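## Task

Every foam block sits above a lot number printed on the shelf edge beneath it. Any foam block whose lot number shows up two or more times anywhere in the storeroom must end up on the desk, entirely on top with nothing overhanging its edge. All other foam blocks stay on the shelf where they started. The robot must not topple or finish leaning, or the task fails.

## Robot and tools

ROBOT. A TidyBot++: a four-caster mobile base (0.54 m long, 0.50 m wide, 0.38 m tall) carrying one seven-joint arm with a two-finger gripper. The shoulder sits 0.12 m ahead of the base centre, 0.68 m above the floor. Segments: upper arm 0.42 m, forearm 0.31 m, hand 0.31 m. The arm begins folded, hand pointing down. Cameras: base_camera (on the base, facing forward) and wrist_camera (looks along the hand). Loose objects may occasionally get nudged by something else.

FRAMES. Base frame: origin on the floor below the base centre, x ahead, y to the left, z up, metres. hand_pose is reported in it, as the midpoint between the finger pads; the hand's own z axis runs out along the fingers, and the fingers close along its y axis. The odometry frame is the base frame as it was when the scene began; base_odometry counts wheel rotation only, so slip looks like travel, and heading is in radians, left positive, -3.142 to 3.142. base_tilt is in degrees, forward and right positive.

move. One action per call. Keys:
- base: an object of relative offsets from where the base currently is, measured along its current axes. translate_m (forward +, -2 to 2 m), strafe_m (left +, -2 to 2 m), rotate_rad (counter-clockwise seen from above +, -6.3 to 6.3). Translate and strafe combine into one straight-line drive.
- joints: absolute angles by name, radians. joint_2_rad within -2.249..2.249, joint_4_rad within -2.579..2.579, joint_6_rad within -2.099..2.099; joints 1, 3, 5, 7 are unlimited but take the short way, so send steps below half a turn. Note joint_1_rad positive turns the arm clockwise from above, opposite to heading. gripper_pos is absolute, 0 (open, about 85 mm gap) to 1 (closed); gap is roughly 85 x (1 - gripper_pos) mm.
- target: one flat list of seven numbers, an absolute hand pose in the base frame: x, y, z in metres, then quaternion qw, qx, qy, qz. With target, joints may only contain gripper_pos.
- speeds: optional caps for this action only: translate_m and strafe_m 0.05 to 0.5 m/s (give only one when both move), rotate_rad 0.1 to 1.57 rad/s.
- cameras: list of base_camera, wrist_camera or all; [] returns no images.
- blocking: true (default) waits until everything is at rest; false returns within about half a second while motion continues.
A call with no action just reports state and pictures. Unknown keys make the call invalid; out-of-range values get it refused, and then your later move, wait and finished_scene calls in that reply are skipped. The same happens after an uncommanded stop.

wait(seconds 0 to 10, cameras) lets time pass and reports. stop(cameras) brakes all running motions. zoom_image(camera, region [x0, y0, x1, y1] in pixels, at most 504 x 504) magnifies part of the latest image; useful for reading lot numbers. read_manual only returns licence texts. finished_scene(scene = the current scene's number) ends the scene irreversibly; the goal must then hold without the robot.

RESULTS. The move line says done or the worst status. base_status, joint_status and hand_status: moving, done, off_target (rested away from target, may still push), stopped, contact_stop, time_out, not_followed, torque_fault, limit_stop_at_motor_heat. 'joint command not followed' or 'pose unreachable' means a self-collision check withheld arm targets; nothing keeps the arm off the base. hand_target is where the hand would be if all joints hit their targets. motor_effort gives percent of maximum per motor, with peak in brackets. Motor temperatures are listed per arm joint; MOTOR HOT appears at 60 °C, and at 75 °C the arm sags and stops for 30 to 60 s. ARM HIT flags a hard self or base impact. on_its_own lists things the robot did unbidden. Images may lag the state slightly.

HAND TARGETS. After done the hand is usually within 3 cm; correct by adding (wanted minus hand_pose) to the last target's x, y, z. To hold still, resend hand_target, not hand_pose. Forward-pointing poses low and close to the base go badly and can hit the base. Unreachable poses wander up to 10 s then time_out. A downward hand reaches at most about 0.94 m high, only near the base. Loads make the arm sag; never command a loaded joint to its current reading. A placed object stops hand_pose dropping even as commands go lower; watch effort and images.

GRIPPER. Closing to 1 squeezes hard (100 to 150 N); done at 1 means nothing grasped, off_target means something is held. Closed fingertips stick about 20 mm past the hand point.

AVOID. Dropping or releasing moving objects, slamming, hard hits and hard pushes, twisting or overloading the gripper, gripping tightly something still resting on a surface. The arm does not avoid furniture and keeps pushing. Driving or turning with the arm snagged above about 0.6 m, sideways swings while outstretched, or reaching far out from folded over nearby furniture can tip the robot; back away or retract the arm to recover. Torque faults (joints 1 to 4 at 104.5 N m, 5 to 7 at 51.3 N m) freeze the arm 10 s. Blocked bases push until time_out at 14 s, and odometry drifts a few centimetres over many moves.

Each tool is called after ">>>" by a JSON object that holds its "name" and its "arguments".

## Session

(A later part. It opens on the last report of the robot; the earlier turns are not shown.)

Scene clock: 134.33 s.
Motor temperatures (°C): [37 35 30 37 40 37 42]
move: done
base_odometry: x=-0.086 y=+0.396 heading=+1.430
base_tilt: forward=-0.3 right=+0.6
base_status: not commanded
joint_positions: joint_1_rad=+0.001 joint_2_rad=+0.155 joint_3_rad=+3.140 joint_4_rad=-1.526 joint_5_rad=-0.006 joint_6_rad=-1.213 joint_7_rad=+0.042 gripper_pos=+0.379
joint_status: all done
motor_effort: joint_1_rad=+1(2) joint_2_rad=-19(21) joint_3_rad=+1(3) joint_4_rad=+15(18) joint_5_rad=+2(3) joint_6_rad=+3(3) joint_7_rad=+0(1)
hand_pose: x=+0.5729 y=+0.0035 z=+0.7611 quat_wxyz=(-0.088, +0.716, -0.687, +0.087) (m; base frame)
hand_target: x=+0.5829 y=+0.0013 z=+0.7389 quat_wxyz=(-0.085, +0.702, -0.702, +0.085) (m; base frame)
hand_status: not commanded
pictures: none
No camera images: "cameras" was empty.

>>> {"name": "move", "arguments": {"joints": {"gripper_pos":0}, "cameras": []}}

>>> {"name": "move", "arguments": {"joints": {"joint_2_rad":-0.1,"joint_4_rad":-1.5,"joint_6_rad":-1.3}, "cameras": ["wrist_camera"]}}

>>> {"name": "move", "arguments": {"base": {"translate_m":-0.62,"rotate_rad":1.57}, "joints": {"joint_2_rad":-0.35,"joint_4_rad":-2.52,"joint_6_rad":0.1,"joint_7_rad":1.57}, "cameras": []}}

>>> {"name": "move", "arguments": {"base": {"translate_m":1.4}}}

Scene clock: 135.67 s.
Motor temperatures (°C): [37 35 30 37 40 37 42]
move: done
base_odometry: x=-0.086 y=+0.396 heading=+1.430
base_tilt: forward=-0.3 right=+0.6
base_status: not commanded
joint_positions: joint_1_rad=+0.001 joint_2_rad=+0.172 joint_3_rad=+3.140 joint_4_rad=-1.528 joint_5_rad=-0.006 joint_6_rad=-1.212 joint_7_rad=+0.042 gripper_pos=+0.000
joint_status: all done
motor_effort: joint_1_rad=-1(1) joint_2_rad=-24(24) joint_3_rad=+0(1) joint_4_rad=+18(19) joint_5_rad=+1(2) joint_6_rad=+3(3) joint_7_rad=+0(1)
hand_pose: x=+0.5734 y=+0.0035 z=+0.7524 quat_wxyz=(-0.081, +0.717, -0.688, +0.080) (m; base frame)
hand_target: x=+0.5829 y=+0.0013 z=+0.7389 quat_wxyz=(-0.085, +0.702, -0.702, +0.085) (m; base frame)
hand_status: not commanded
pictures: none
No camera images: "cameras" was empty.

Scene clock: 137.03 s.
Motor temperatures (°C): [37 35 30 37 40 37 42]
move: done
base_odometry: x=-0.086 y=+0.396 heading=+1.430
base_tilt: forward=-0.3 right=+0.6
base_status: not commanded
joint_positions: joint_1_rad=+0.001 joint_2_rad=-0.106 joint_3_rad=+3.140 joint_4_rad=-1.510 joint_5_rad=-0.006 joint_6_rad=-1.255 joint_7_rad=+0.042 gripper_pos=+0.000
joint_status: all done
motor_effort: joint_1_rad=+0(1) joint_2_rad=-14(26) joint_3_rad=+0(0) joint_4_rad=+20(20) joint_5_rad=+1(1) joint_6_rad=+5(5) joint_7_rad=+0(1)
hand_pose: x=+0.5291 y=+0.0035 z=+0.8767 quat_wxyz=(-0.167, +0.701, -0.672, +0.171) (m; base frame)
hand_target: x=+0.5198 y=+0.0013 z=+0.8725 quat_wxyz=(-0.155, +0.690, -0.690, +0.155) (m; base frame)
hand_status: not commanded
pictures: wrist_camera
Images, in order (width x height): wrist_camera 644x476.

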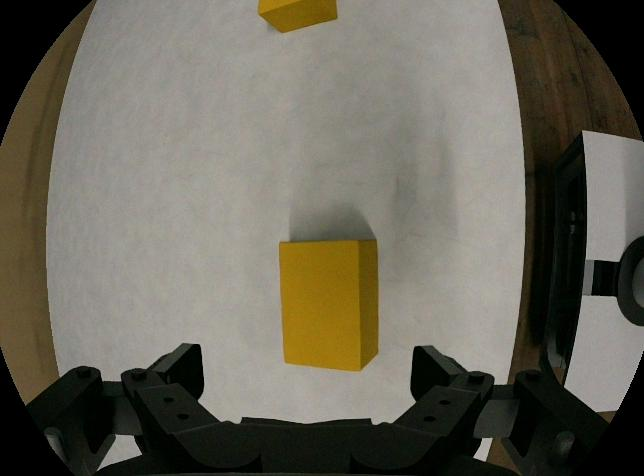

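Scene clock: 139.90 s.
Motor temperatures (°C): [37 35 30 37 40 37 42]
move: done
base_odometry: x=-0.172 y=-0.218 heading=+3.002
base_tilt: forward=-0.3 right=+0.6
base_status: done
joint_positions: joint_1_rad=+0.001 joint_2_rad=-0.336 joint_3_rad=+3.141 joint_4_rad=-2.490 joint_5_rad=-0.006 joint_6_rad=+0.043 joint_7_rad=+1.526 gripper_pos=+0.000
joint_status: all done
motor_effort: joint_1_rad=-1(3) joint_2_rad=-6(19) joint_3_rad=+1(3) joint_4_rad=+18(20) joint_5_rad=+1(1) joint_6_rad=+7(9) joint_7_rad=-1(1)
hand_pose: x=+0.5096 y=+0.0011 z=+0.7458 quat_wxyz=(-0.012, +0.870, -0.022, +0.493) (m; base frame)
hand_target: x=+0.5076 y=+0.0013 z=+0.7507 quat_wxyz=(+0.000, +0.860, +0.000, +0.511) (m; base frame)
hand_status: not commanded
pictures: none
No camera images: "cameras" was empty.

Scene clock: 144.03 s.
Motor temperatures (°C): [37 35 30 37 40 37 42]
move: done
base_odometry: x=-1.559 y=-0.023 heading=+3.003
base_tilt: forward=-0.3 right=+0.6
base_status: done
joint_positions: joint_1_rad=+0.001 joint_2_rad=-0.343 joint_3_rad=+3.141 joint_4_rad=-2.493 joint_5_rad=-0.006 joint_6_rad=+0.048 joint_7_rad=+1.527 gripper_pos=+0.000
joint_status: not commanded
motor_effort: joint_1_rad=+0(1) joint_2_rad=-6(8) joint_3_rad=+1(1) joint_4_rad=+19(21) joint_5_rad=+1(1) joint_6_rad=+8(8) joint_7_rad=+0(1)
hand_pose: x=+0.5090 y=+0.0011 z=+0.7483 quat_wxyz=(-0.012, +0.868, -0.022, +0.497) (m; base frame)
hand_target: x=+0.5076 y=+0.0013 z=+0.7507 quat_wxyz=(+0.000, +0.860, +0.000, +0.511) (m; base frame)
hand_status: not commanded
pictures: base_camera, wrist_camera
Images, in order (width x height): base_camera 644x364, wrist_camera 644x476.

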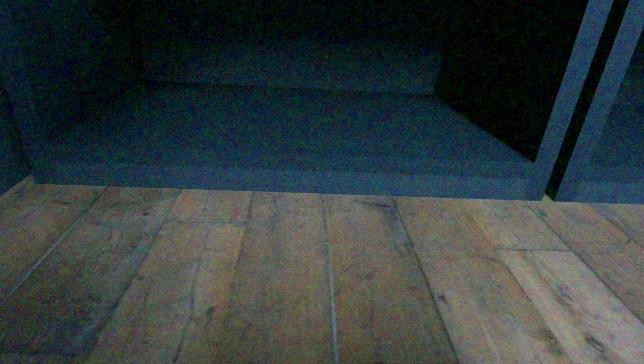

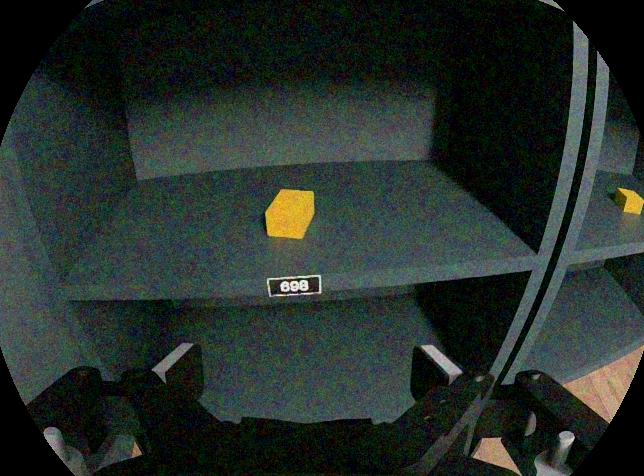

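>>> {"name": "zoom_image", "arguments": {"camera": "wrist_camera", "region": [240, 170, 340, 300]}}

>>> {"name": "zoom_image", "arguments": {"camera": "wrist_camera", "region": [265, 272, 325, 302]}}

Scaled by 3.877.

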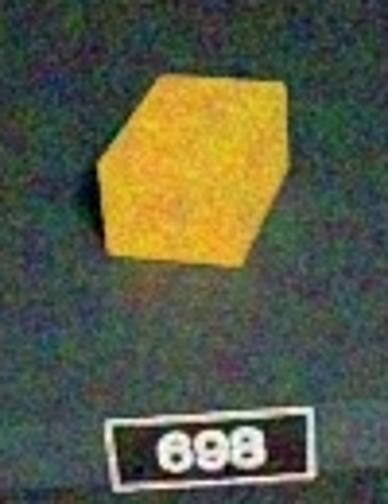

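Scaled by 8.400.

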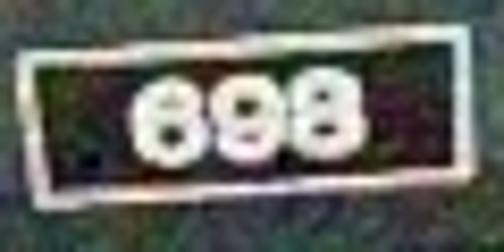

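>>> {"name": "move", "arguments": {"base": {"strafe_m":0.13}, "joints": {"joint_1_rad":0.14,"joint_2_rad":0.8,"joint_4_rad":-2.342,"joint_6_rad":1.36}}}

Scene clock: 148.27 s.
Motor temperatures (°C): [37 35 30 37 40 37 42]
move: done
base_odometry: x=-1.577 y=-0.152 heading=+3.002
base_tilt: forward=-0.3 right=+0.6
base_status: done
joint_positions: joint_1_rad=+0.121 joint_2_rad=+0.774 joint_3_rad=+3.141 joint_4_rad=-2.364 joint_5_rad=-0.006 joint_6_rad=+1.302 joint_7_rad=+1.527 gripper_pos=+0.000
joint_status: all done
motor_effort: joint_1_rad=-1(2) joint_2_rad=-31(32) joint_3_rad=+0(2) joint_4_rad=+6(19) joint_5_rad=+1(1) joint_6_rad=+9(10) joint_7_rad=+0(1)
hand_pose: x=+0.7105 y=-0.0719 z=+0.5869 quat_wxyz=(+0.025, +0.791, -0.067, +0.607) (m; base frame)
hand_target: x=+0.7194 y=-0.0832 z=+0.5953 quat_wxyz=(+0.044, +0.776, -0.055, +0.627) (m; base frame)
hand_status: not commanded
pictures: base_camera, wrist_camera
Images, in order (width x height): base_camera 644x364, wrist_camera 644x476.

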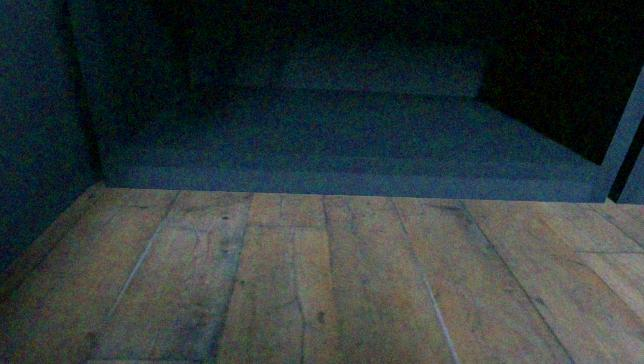

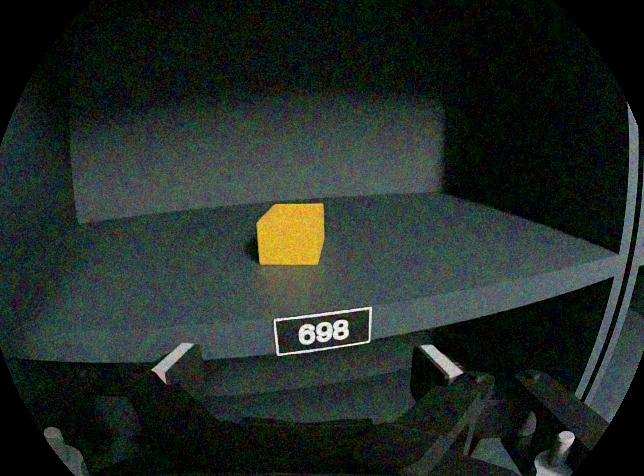

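>>> {"name": "move", "arguments": {"base": {"translate_m":0.2}, "joints": {"joint_2_rad":0.82}}}

Scene clock: 150.17 s.
Motor temperatures (°C): [37 35 30 37 40 37 42]
move: done
base_odometry: x=-1.775 y=-0.125 heading=+3.003
base_tilt: forward=-0.3 right=+0.6
base_status: done
joint_positions: joint_1_rad=+0.123 joint_2_rad=+0.794 joint_3_rad=+3.141 joint_4_rad=-2.355 joint_5_rad=-0.006 joint_6_rad=+1.307 joint_7_rad=+1.527 gripper_pos=+0.000
joint_status: all done
motor_effort: joint_1_rad=-1(1) joint_2_rad=-30(32) joint_3_rad=+0(1) joint_4_rad=+5(7) joint_5_rad=+1(1) joint_6_rad=+9(9) joint_7_rad=+0(1)
hand_pose: x=+0.7122 y=-0.0734 z=+0.5791 quat_wxyz=(+0.025, +0.793, -0.068, +0.605) (m; base frame)
hand_target: x=+0.7175 y=-0.0830 z=+0.5832 quat_wxyz=(+0.043, +0.782, -0.055, +0.619) (m; base frame)
hand_status: not commanded
pictures: base_camera, wrist_camera
Images, in order (width x height): base_camera 644x364, wrist_camera 644x476.

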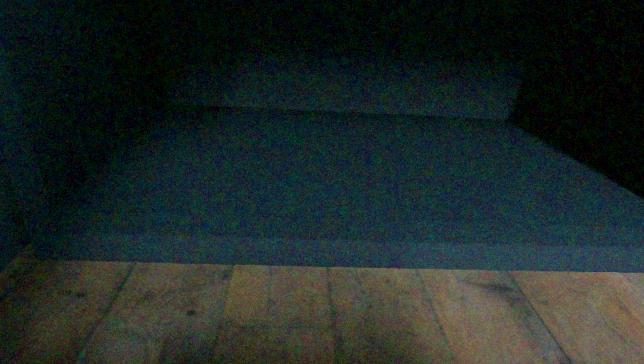

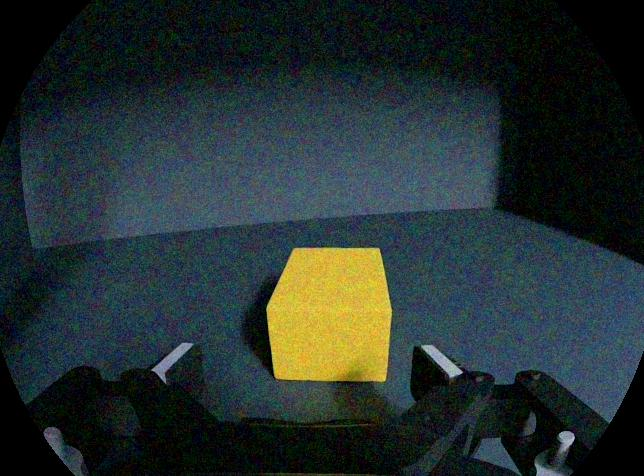

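>>> {"name": "move", "arguments": {"base": {"translate_m":0.082}, "joints": {"joint_2_rad":0.835}, "speeds": {"translate_m":0.2}, "cameras": ["wrist_camera"]}}

>>> {"name": "move", "arguments": {"joints": {"gripper_pos":0.6}, "cameras": ["wrist_camera"]}}

>>> {"name": "move", "arguments": {"joints": {"joint_2_rad":0.74}, "cameras": ["wrist_camera"]}}

Scene clock: 151.53 s.
Motor temperatures (°C): [37 35 30 37 40 37 42]
move: done
base_odometry: x=-1.857 y=-0.114 heading=+3.004
base_tilt: forward=-0.3 right=+0.6
base_status: done
joint_positions: joint_1_rad=+0.124 joint_2_rad=+0.807 joint_3_rad=+3.141 joint_4_rad=-2.351 joint_5_rad=-0.006 joint_6_rad=+1.308 joint_7_rad=+1.527 gripper_pos=+0.000
joint_status: all done
motor_effort: joint_1_rad=-1(2) joint_2_rad=-31(32) joint_3_rad=+0(1) joint_4_rad=+5(7) joint_5_rad=+1(1) joint_6_rad=+8(9) joint_7_rad=+0(1)
hand_pose: x=+0.7123 y=-0.0741 z=+0.5726 quat_wxyz=(+0.026, +0.796, -0.069, +0.601) (m; base frame)
hand_target: x=+0.7160 y=-0.0828 z=+0.5742 quat_wxyz=(+0.043, +0.787, -0.055, +0.613) (m; base frame)
hand_status: not commanded
pictures: wrist_camera
Images, in order (width x height): wrist_camera 644x476.

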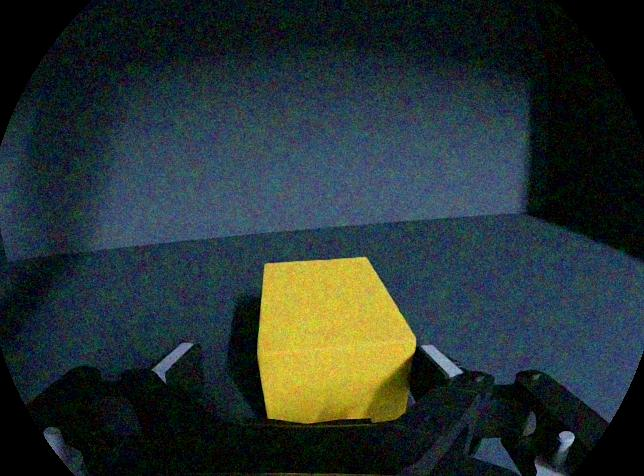

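Scene clock: 152.40 s.
Motor temperatures (°C): [37 35 30 37 40 37 42]
move: off_target
base_odometry: x=-1.857 y=-0.114 heading=+3.004
base_tilt: forward=-0.3 right=+0.6
base_status: not commanded
joint_positions: joint_1_rad=+0.124 joint_2_rad=+0.808 joint_3_rad=+3.141 joint_4_rad=-2.351 joint_5_rad=-0.006 joint_6_rad=+1.311 joint_7_rad=+1.527 gripper_pos=+0.444
joint_status: gripper_pos off_target (ended at +0.444, target +0.600)
motor_effort: joint_1_rad=+0(1) joint_2_rad=-31(32) joint_3_rad=+0(1) joint_4_rad=+5(5) joint_5_rad=+1(1) joint_6_rad=+9(9) joint_7_rad=-1(1)
hand_pose: x=+0.7125 y=-0.0741 z=+0.5733 quat_wxyz=(+0.026, +0.795, -0.069, +0.602) (m; base frame)
hand_target: x=+0.7160 y=-0.0828 z=+0.5742 quat_wxyz=(+0.043, +0.787, -0.055, +0.613) (m; base frame)
hand_status: not commanded
pictures: wrist_camera
Images, in order (width x height): wrist_camera 644x476.

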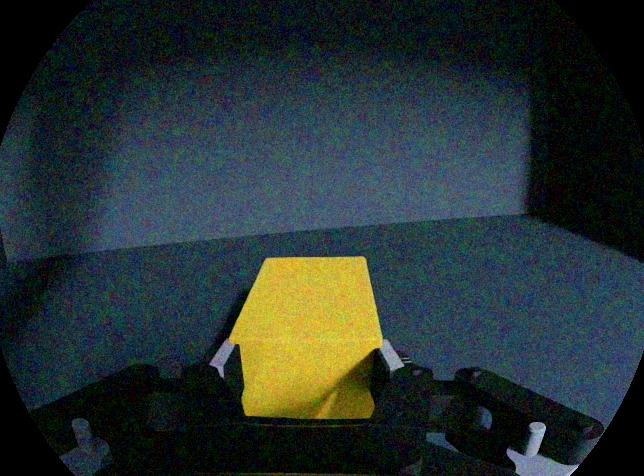

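Scene clock: 153.33 s.
Motor temperatures (°C): [37 35 30 37 40 37 42]
move: done
base_odometry: x=-1.857 y=-0.114 heading=+3.004
base_tilt: forward=-0.3 right=+0.6
base_status: not commanded
joint_positions: joint_1_rad=+0.124 joint_2_rad=+0.734 joint_3_rad=+3.141 joint_4_rad=-2.351 joint_5_rad=-0.006 joint_6_rad=+1.313 joint_7_rad=+1.527 gripper_pos=+0.444
joint_status: all done
motor_effort: joint_1_rad=+0(1) joint_2_rad=-30(33) joint_3_rad=+0(1) joint_4_rad=+6(7) joint_5_rad=+1(1) joint_6_rad=+9(10) joint_7_rad=-1(1)
hand_pose: x=+0.7189 y=-0.0749 z=+0.6178 quat_wxyz=(+0.027, +0.772, -0.067, +0.632) (m; base frame)
hand_target: x=+0.7234 y=-0.0838 z=+0.6318 quat_wxyz=(+0.045, +0.757, -0.053, +0.650) (m; base frame)
hand_status: not commanded
pictures: wrist_camera
Images, in order (width x height): wrist_camera 644x476.

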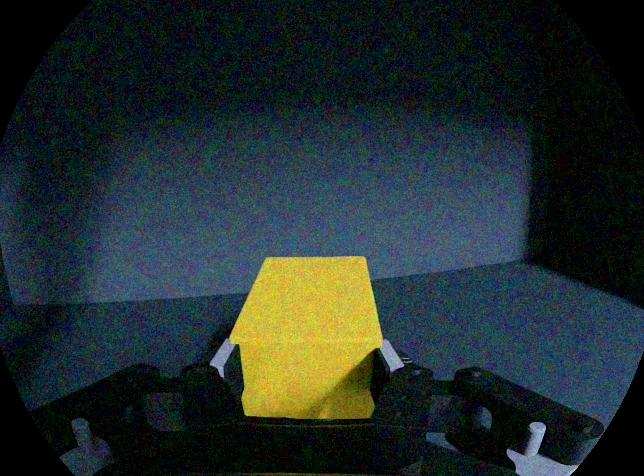

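>>> {"name": "move", "arguments": {"base": {"translate_m":-0.55,"strafe_m":-0.12}, "cameras": []}}

>>> {"name": "move", "arguments": {"base": {"translate_m":-0.87,"strafe_m":-0.03,"rotate_rad":-1.57}, "joints": {"joint_1_rad":0,"joint_2_rad":-0.25,"joint_4_rad":-1.95,"joint_6_rad":-0.13}, "cameras": ["wrist_camera"]}}

>>> {"name": "move", "arguments": {"base": {"translate_m":0.58}}}

Scene clock: 156.40 s.
Motor temperatures (°C): [37 35 30 37 40 37 42]
move: done
base_odometry: x=-1.295 y=-0.070 heading=+3.004
base_tilt: forward=-0.3 right=+0.6
base_status: done
joint_positions: joint_1_rad=+0.127 joint_2_rad=+0.734 joint_3_rad=+3.141 joint_4_rad=-2.351 joint_5_rad=-0.006 joint_6_rad=+1.313 joint_7_rad=+1.527 gripper_pos=+0.444
joint_status: not commanded
motor_effort: joint_1_rad=-1(2) joint_2_rad=-31(32) joint_3_rad=+0(1) joint_4_rad=+7(8) joint_5_rad=+1(1) joint_6_rad=+9(10) joint_7_rad=+0(1)
hand_pose: x=+0.7187 y=-0.0766 z=+0.6182 quat_wxyz=(+0.028, +0.772, -0.068, +0.632) (m; base frame)
hand_target: x=+0.7234 y=-0.0838 z=+0.6318 quat_wxyz=(+0.045, +0.757, -0.053, +0.650) (m; base frame)
hand_status: not commanded
pictures: none
No camera images: "cameras" was empty.

Scene clock: 159.90 s.
Motor temperatures (°C): [37 35 30 37 40 37 42]
move: done
base_odometry: x=-0.429 y=-0.159 heading=+1.433
base_tilt: forward=-0.3 right=+0.6
base_status: done
joint_positions: joint_1_rad=+0.016 joint_2_rad=-0.246 joint_3_rad=+3.143 joint_4_rad=-1.966 joint_5_rad=-0.006 joint_6_rad=-0.083 joint_7_rad=+1.527 gripper_pos=+0.444
joint_status: all done
motor_effort: joint_1_rad=+0(3) joint_2_rad=-13(34) joint_3_rad=+1(2) joint_4_rad=+23(24) joint_5_rad=+1(1) joint_6_rad=+8(10) joint_7_rad=+0(1)
hand_pose: x=+0.6305 y=-0.0074 z=+0.9717 quat_wxyz=(-0.010, +0.784, -0.026, +0.620) (m; base frame)
hand_target: x=+0.6275 y=+0.0013 z=+0.9692 quat_wxyz=(+0.000, +0.793, +0.000, +0.610) (m; base frame)
hand_status: not commanded
pictures: wrist_camera
Images, in order (width x height): wrist_camera 644x476.

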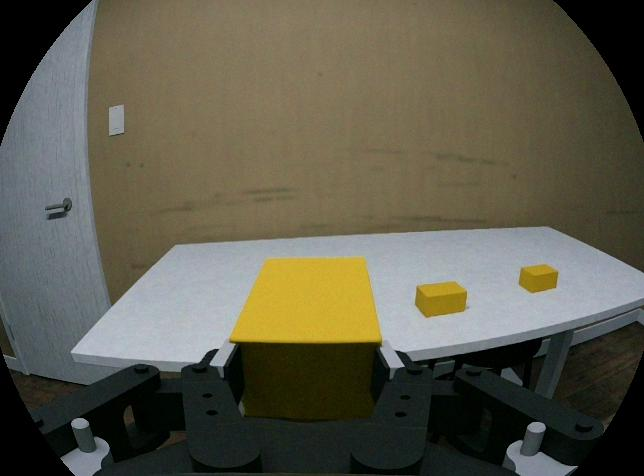

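Scene clock: 162.43 s.
Motor temperatures (°C): [37 35 30 37 40 37 42]
move: done
base_odometry: x=-0.350 y=+0.415 heading=+1.433
base_tilt: forward=-0.3 right=+0.6
base_status: done
joint_positions: joint_1_rad=+0.016 joint_2_rad=-0.250 joint_3_rad=+3.143 joint_4_rad=-1.964 joint_5_rad=-0.006 joint_6_rad=-0.086 joint_7_rad=+1.527 gripper_pos=+0.444
joint_status: not commanded
motor_effort: joint_1_rad=+0(1) joint_2_rad=-12(15) joint_3_rad=+1(1) joint_4_rad=+22(24) joint_5_rad=+1(1) joint_6_rad=+8(9) joint_7_rad=+0(1)
hand_pose: x=+0.6293 y=-0.0073 z=+0.9737 quat_wxyz=(-0.010, +0.783, -0.026, +0.621) (m; base frame)
hand_target: x=+0.6275 y=+0.0013 z=+0.9692 quat_wxyz=(+0.000, +0.793, +0.000, +0.610) (m; base frame)
hand_status: not commanded
pictures: base_camera, wrist_camera
Images, in order (width x height): base_camera 644x364, wrist_camera 644x476.

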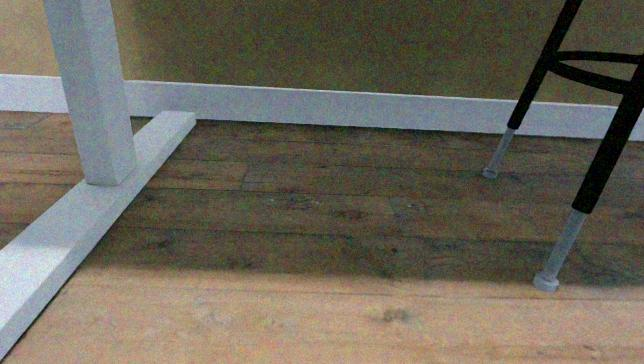

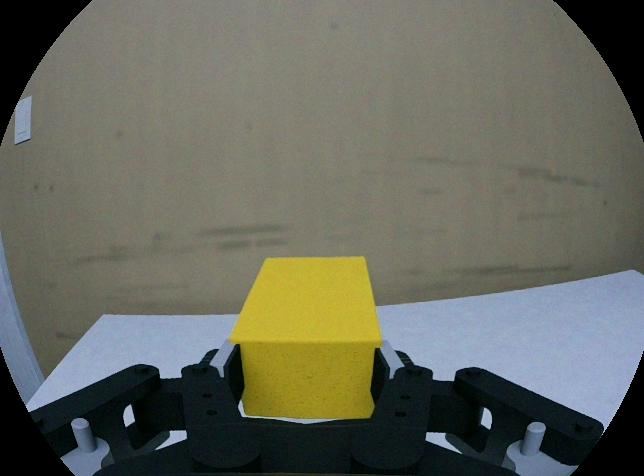

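>>> {"name": "move", "arguments": {"joints": {"joint_2_rad":0.4,"joint_4_rad":-1.852,"joint_6_rad":0.42}, "cameras": []}}

>>> {"name": "move", "arguments": {"joints": {"joint_2_rad":0.47,"joint_6_rad":0.5}, "cameras": []}}

>>> {"name": "move", "arguments": {"joints": {"joint_2_rad":0.495,"joint_6_rad":0.52}, "cameras": []}}

>>> {"name": "move", "arguments": {"joints": {"joint_2_rad":0.512,"joint_6_rad":0.535}, "cameras": ["wrist_camera"]}}

Scene clock: 164.90 s.
Motor temperatures (°C): [37 35 30 37 40 37 42]
move: done
base_odometry: x=-0.350 y=+0.415 heading=+1.433
base_tilt: forward=-0.3 right=+0.6
base_status: not commanded
joint_positions: joint_1_rad=+0.016 joint_2_rad=+0.379 joint_3_rad=+3.143 joint_4_rad=-1.869 joint_5_rad=-0.006 joint_6_rad=+0.361 joint_7_rad=+1.527 gripper_pos=+0.444
joint_status: all done
motor_effort: joint_1_rad=+0(1) joint_2_rad=-32(33) joint_3_rad=+0(1) joint_4_rad=+19(24) joint_5_rad=+1(1) joint_6_rad=+9(10) joint_7_rad=+0(1)
hand_pose: x=+0.8154 y=-0.0111 z=+0.7785 quat_wxyz=(-0.008, +0.809, -0.027, +0.587) (m; base frame)
hand_target: x=+0.8278 y=+0.0013 z=+0.7910 quat_wxyz=(+0.000, +0.793, +0.000, +0.609) (m; base frame)
hand_status: not commanded
pictures: none
No camera images: "cameras" was empty.

Scene clock: 165.73 s.
Motor temperatures (°C): [37 35 30 37 40 37 42]
move: done
base_odometry: x=-0.350 y=+0.415 heading=+1.433
base_tilt: forward=-0.3 right=+0.6
base_status: not commanded
joint_positions: joint_1_rad=+0.016 joint_2_rad=+0.441 joint_3_rad=+3.143 joint_4_rad=-1.867 joint_5_rad=-0.006 joint_6_rad=+0.448 joint_7_rad=+1.528 gripper_pos=+0.444
joint_status: all done
motor_effort: joint_1_rad=+0(1) joint_2_rad=-31(34) joint_3_rad=+0(0) joint_4_rad=+18(19) joint_5_rad=+1(1) joint_6_rad=+8(9) joint_7_rad=+0(1)
hand_pose: x=+0.8296 y=-0.0114 z=+0.7623 quat_wxyz=(-0.008, +0.801, -0.027, +0.598) (m; base frame)
hand_target: x=+0.8408 y=+0.0013 z=+0.7650 quat_wxyz=(+0.000, +0.790, +0.000, +0.613) (m; base frame)
hand_status: not commanded
pictures: none
No camera images: "cameras" was empty.

Scene clock: 166.37 s.
Motor temperatures (°C): [37 35 30 37 40 37 42]
move: off_target
base_odometry: x=-0.350 y=+0.415 heading=+1.433
base_tilt: forward=-0.3 right=+0.6
base_status: not commanded
joint_positions: joint_1_rad=+0.016 joint_2_rad=+0.454 joint_3_rad=+3.143 joint_4_rad=-1.865 joint_5_rad=-0.006 joint_6_rad=+0.474 joint_7_rad=+1.528 gripper_pos=+0.444
joint_status: joint_2_rad off_target (ended at +0.454, target +0.495); the others done
motor_effort: joint_1_rad=-1(1) joint_2_rad=-31(32) joint_3_rad=+0(0) joint_4_rad=+17(18) joint_5_rad=+1(1) joint_6_rad=+7(10) joint_7_rad=+0(1)
hand_pose: x=+0.8334 y=-0.0115 z=+0.7618 quat_wxyz=(-0.008, +0.797, -0.026, +0.604) (m; base frame)
hand_target: x=+0.8443 y=+0.0013 z=+0.7530 quat_wxyz=(+0.000, +0.792, +0.000, +0.611) (m; base frame)
hand_status: not commanded
pictures: none
No camera images: "cameras" was empty.

Scene clock: 166.97 s.
Motor temperatures (°C): [37 35 30 37 40 37 42]
move: off_target
base_odometry: x=-0.350 y=+0.415 heading=+1.433
base_tilt: forward=-0.3 right=+0.6
base_status: not commanded
joint_positions: joint_1_rad=+0.016 joint_2_rad=+0.463 joint_3_rad=+3.143 joint_4_rad=-1.864 joint_5_rad=-0.006 joint_6_rad=+0.493 joint_7_rad=+1.528 gripper_pos=+0.444
joint_status: joint_2_rad off_target (ended at +0.463, target +0.512); the others done
motor_effort: joint_1_rad=+0(1) joint_2_rad=-30(31) joint_3_rad=+0(0) joint_4_rad=+17(17) joint_5_rad=+1(1) joint_6_rad=+7(8) joint_7_rad=+0(1)
hand_pose: x=+0.8362 y=-0.0116 z=+0.7615 quat_wxyz=(-0.008, +0.793, -0.026, +0.608) (m; base frame)
hand_target: x=+0.8467 y=+0.0013 z=+0.7451 quat_wxyz=(+0.000, +0.792, +0.000, +0.610) (m; base frame)
hand_status: not commanded
pictures: wrist_camera
Images, in order (width x height): wrist_camera 644x476.

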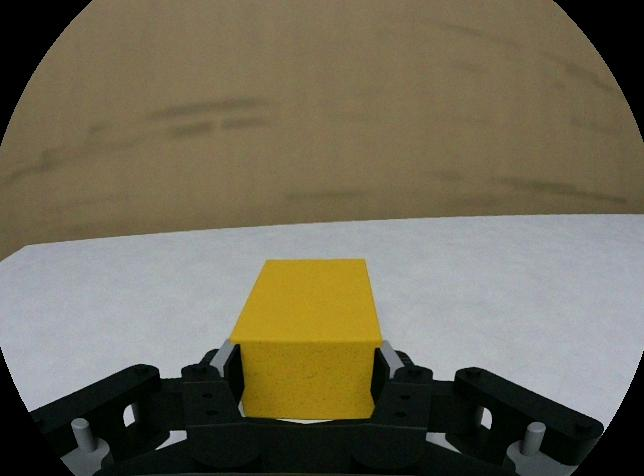

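>>> {"name": "move", "arguments": {"joints": {"joint_2_rad":0.49,"joint_6_rad":0.53}, "cameras": []}}

>>> {"name": "move", "arguments": {"joints": {"gripper_pos":0}, "cameras": []}}

>>> {"name": "move", "arguments": {"base": {"translate_m":-0.6}, "cameras": ["wrist_camera"]}}

>>> {"name": "move", "arguments": {"base": {"strafe_m":-1.75}, "joints": {"joint_1_rad":0,"joint_2_rad":-0.8,"joint_4_rad":-2.55,"joint_6_rad":-0.2}}}

Scene clock: 168.07 s.
Motor temperatures (°C): [37 35 30 37 40 37 42]
move: done
base_odometry: x=-0.350 y=+0.415 heading=+1.433
base_tilt: forward=-0.3 right=+0.6
base_status: not commanded
joint_positions: joint_1_rad=+0.016 joint_2_rad=+0.463 joint_3_rad=+3.143 joint_4_rad=-1.863 joint_5_rad=-0.006 joint_6_rad=+0.493 joint_7_rad=+1.528 gripper_pos=+0.444
joint_status: all done
motor_effort: joint_1_rad=+0(1) joint_2_rad=-33(33) joint_3_rad=+0(0) joint_4_rad=+17(18) joint_5_rad=+1(1) joint_6_rad=+8(9) joint_7_rad=+0(1)
hand_pose: x=+0.8364 y=-0.0116 z=+0.7619 quat_wxyz=(-0.008, +0.793, -0.026, +0.608) (m; base frame)
hand_target: x=+0.8447 y=+0.0013 z=+0.7596 quat_wxyz=(+0.000, +0.787, +0.000, +0.617) (m; base frame)
hand_status: not commanded
pictures: none
No camera images: "cameras" was empty.

Scene clock: 168.93 s.
Motor temperatures (°C): [37 35 30 37 40 37 42]
move: done
base_odometry: x=-0.350 y=+0.415 heading=+1.433
base_tilt: forward=-0.3 right=+0.6
base_status: not commanded
joint_positions: joint_1_rad=+0.016 joint_2_rad=+0.464 joint_3_rad=+3.143 joint_4_rad=-1.863 joint_5_rad=-0.006 joint_6_rad=+0.493 joint_7_rad=+1.528 gripper_pos=+0.000
joint_status: all done
motor_effort: joint_1_rad=+0(1) joint_2_rad=-33(34) joint_3_rad=+0(0) joint_4_rad=+18(19) joint_5_rad=+0(1) joint_6_rad=+8(10) joint_7_rad=+0(1)
hand_pose: x=+0.8364 y=-0.0116 z=+0.7617 quat_wxyz=(-0.008, +0.793, -0.026, +0.608) (m; base frame)
hand_target: x=+0.8447 y=+0.0013 z=+0.7596 quat_wxyz=(+0.000, +0.787, +0.000, +0.617) (m; base frame)
hand_status: not commanded
pictures: none
No camera images: "cameras" was empty.

Scene clock: 171.73 s.
Motor temperatures (°C): [37 36 30 37 40 37 42]
move: done
base_odometry: x=-0.432 y=-0.179 heading=+1.432
base_tilt: forward=-0.3 right=+0.6
base_status: done
joint_positions: joint_1_rad=+0.013 joint_2_rad=+0.471 joint_3_rad=+3.143 joint_4_rad=-1.858 joint_5_rad=-0.006 joint_6_rad=+0.493 joint_7_rad=+1.528 gripper_pos=+0.000
joint_status: not commanded
motor_effort: joint_1_rad=+0(3) joint_2_rad=-33(36) joint_3_rad=+0(2) joint_4_rad=+17(19) joint_5_rad=+1(1) joint_6_rad=+9(9) joint_7_rad=+0(1)
hand_pose: x=+0.8385 y=-0.0095 z=+0.7586 quat_wxyz=(-0.009, +0.794, -0.025, +0.607) (m; base frame)
hand_target: x=+0.8447 y=+0.0013 z=+0.7596 quat_wxyz=(+0.000, +0.787, +0.000, +0.617) (m; base frame)
hand_status: not commanded
pictures: wrist_camera
Images, in order (width x height): wrist_camera 644x476.

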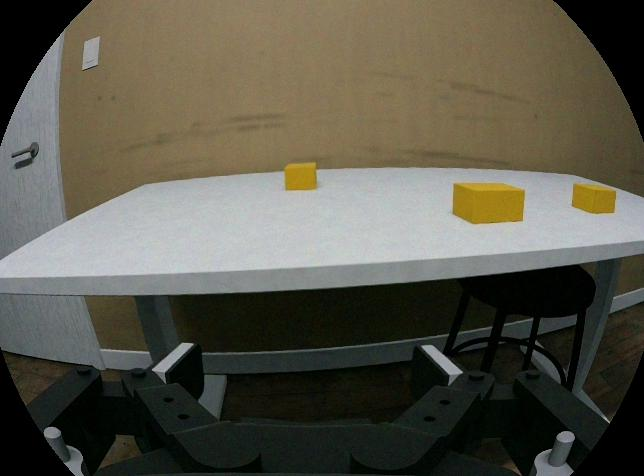

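Scene clock: 176.57 s.
Motor temperatures (°C): [37 36 30 37 40 37 42]
move: done
base_odometry: x=+1.301 y=-0.421 heading=+1.432
base_tilt: forward=-0.3 right=+0.6
base_status: done
joint_positions: joint_1_rad=+0.006 joint_2_rad=-0.785 joint_3_rad=+3.143 joint_4_rad=-2.519 joint_5_rad=-0.006 joint_6_rad=-0.152 joint_7_rad=+1.528 gripper_pos=+0.000
joint_status: all done
motor_effort: joint_1_rad=+0(2) joint_2_rad=+4(36) joint_3_rad=+1(1) joint_4_rad=+22(23) joint_5_rad=+1(1) joint_6_rad=+9(10) joint_7_rad=-1(1)
hand_pose: x=+0.4278 y=-0.0007 z=+0.8318 quat_wxyz=(-0.013, +0.809, -0.022, +0.587) (m; base frame)
hand_target: x=+0.4157 y=+0.0014 z=+0.8037 quat_wxyz=(+0.000, +0.828, +0.000, +0.561) (m; base frame)
hand_status: not commanded
pictures: base_camera, wrist_camera
Images, in order (width x height): base_camera 644x364, wrist_camera 644x476.

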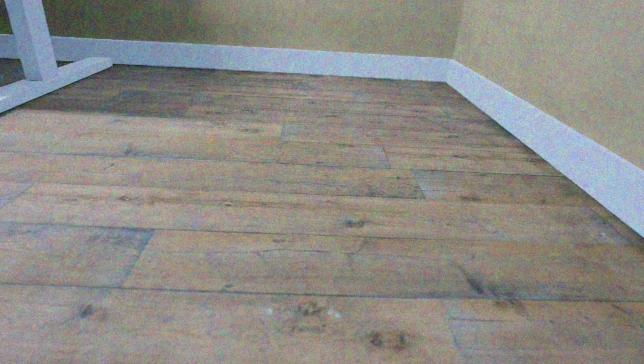

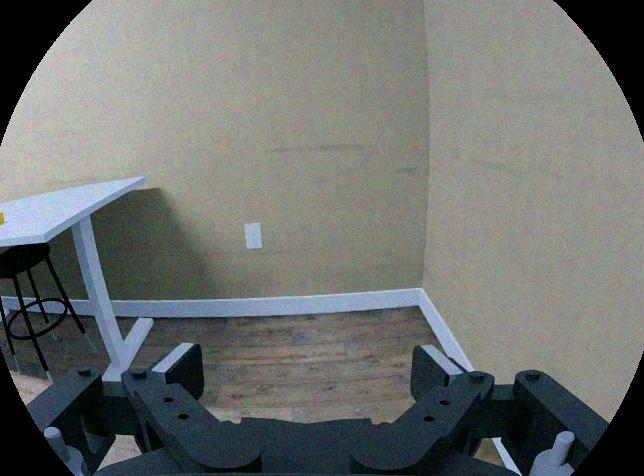

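>>> {"name": "move", "arguments": {"base": {"translate_m":-1.57}, "cameras": []}}

>>> {"name": "move", "arguments": {"base": {"strafe_m":0.65}}}

Scene clock: 181.17 s.
Motor temperatures (°C): [37 36 30 37 40 37 42]
move: done
base_odometry: x=+1.084 y=-1.976 heading=+1.432
base_tilt: forward=-0.4 right=+0.6
base_status: done
joint_positions: joint_1_rad=+0.006 joint_2_rad=-0.789 joint_3_rad=+3.143 joint_4_rad=-2.520 joint_5_rad=-0.006 joint_6_rad=-0.154 joint_7_rad=+1.528 gripper_pos=+0.000
joint_status: not commanded
motor_effort: joint_1_rad=+0(1) joint_2_rad=+5(6) joint_3_rad=+1(1) joint_4_rad=+23(23) joint_5_rad=+1(1) joint_6_rad=+8(9) joint_7_rad=+0(1)
hand_pose: x=+0.4268 y=-0.0007 z=+0.8321 quat_wxyz=(-0.013, +0.809, -0.022, +0.588) (m; base frame)
hand_target: x=+0.4157 y=+0.0014 z=+0.8037 quat_wxyz=(+0.000, +0.828, +0.000, +0.561) (m; base frame)
hand_status: not commanded
pictures: none
No camera images: "cameras" was empty.

Scene clock: 183.83 s.
Motor temperatures (°C): [37 35 30 37 40 37 42]
move: done
base_odometry: x=+0.440 y=-1.887 heading=+1.433
base_tilt: forward=-0.4 right=+0.6
base_status: done
joint_positions: joint_1_rad=+0.006 joint_2_rad=-0.789 joint_3_rad=+3.143 joint_4_rad=-2.520 joint_5_rad=-0.006 joint_6_rad=-0.154 joint_7_rad=+1.528 gripper_pos=+0.000
joint_status: not commanded
motor_effort: joint_1_rad=+0(1) joint_2_rad=+5(5) joint_3_rad=+1(2) joint_4_rad=+21(23) joint_5_rad=+1(1) joint_6_rad=+8(9) joint_7_rad=-1(1)
hand_pose: x=+0.4268 y=-0.0007 z=+0.8321 quat_wxyz=(-0.013, +0.809, -0.022, +0.588) (m; base frame)
hand_target: x=+0.4157 y=+0.0014 z=+0.8037 quat_wxyz=(+0.000, +0.828, +0.000, +0.561) (m; base frame)
hand_status: not commanded
pictures: base_camera, wrist_camera
Images, in order (width x height): base_camera 644x364, wrist_camera 644x476.

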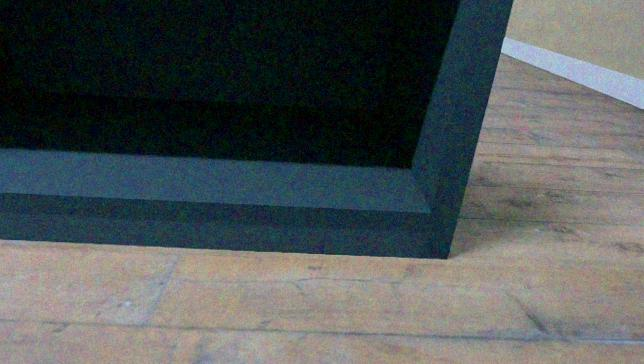

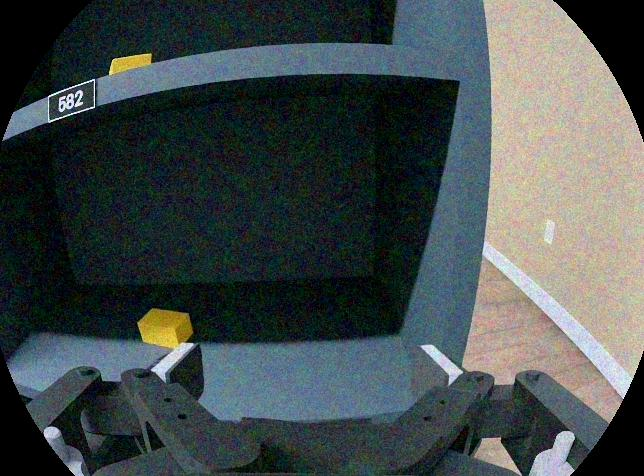

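Strafe a bit more and tilt down.

>>> {"name": "move", "arguments": {"base": {"strafe_m":0.25}, "joints": {"joint_6_rad":-0.5}, "cameras": ["wrist_camera"]}}

Scene clock: 185.70 s.
Motor temperatures (°C): [37 35 30 37 40 37 42]
move: done
base_odometry: x=+0.192 y=-1.853 heading=+1.433
base_tilt: forward=-0.4 right=+0.6
base_status: done
joint_positions: joint_1_rad=+0.006 joint_2_rad=-0.789 joint_3_rad=+3.143 joint_4_rad=-2.534 joint_5_rad=-0.006 joint_6_rad=-0.460 joint_7_rad=+1.528 gripper_pos=+0.000
joint_status: all done
motor_effort: joint_1_rad=+0(1) joint_2_rad=+6(6) joint_3_rad=+1(2) joint_4_rad=+21(24) joint_5_rad=+1(1) joint_6_rad=+7(9) joint_7_rad=-1(1)
hand_pose: x=+0.3806 y=+0.0002 z=+0.7391 quat_wxyz=(-0.011, +0.892, -0.024, +0.451) (m; base frame)
hand_target: x=+0.3687 y=+0.0014 z=+0.7234 quat_wxyz=(+0.000, +0.902, +0.000, +0.431) (m; base frame)
hand_status: not commanded
pictures: wrist_camera
Images, in order (width x height): wrist_camera 644x476.

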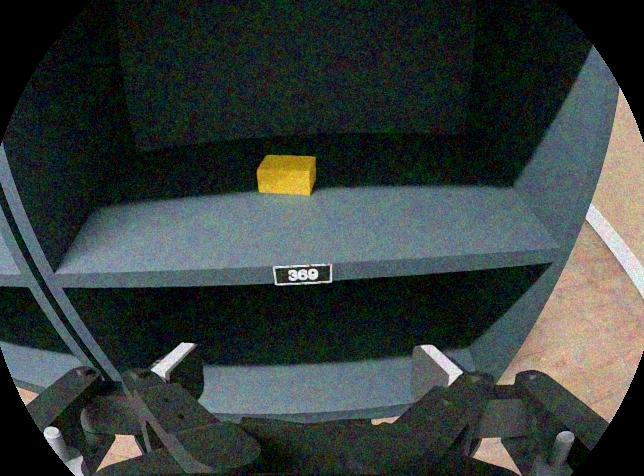

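>>> {"name": "finished_scene", "arguments": {"scene": 2}}

The scene is finished: the task was done.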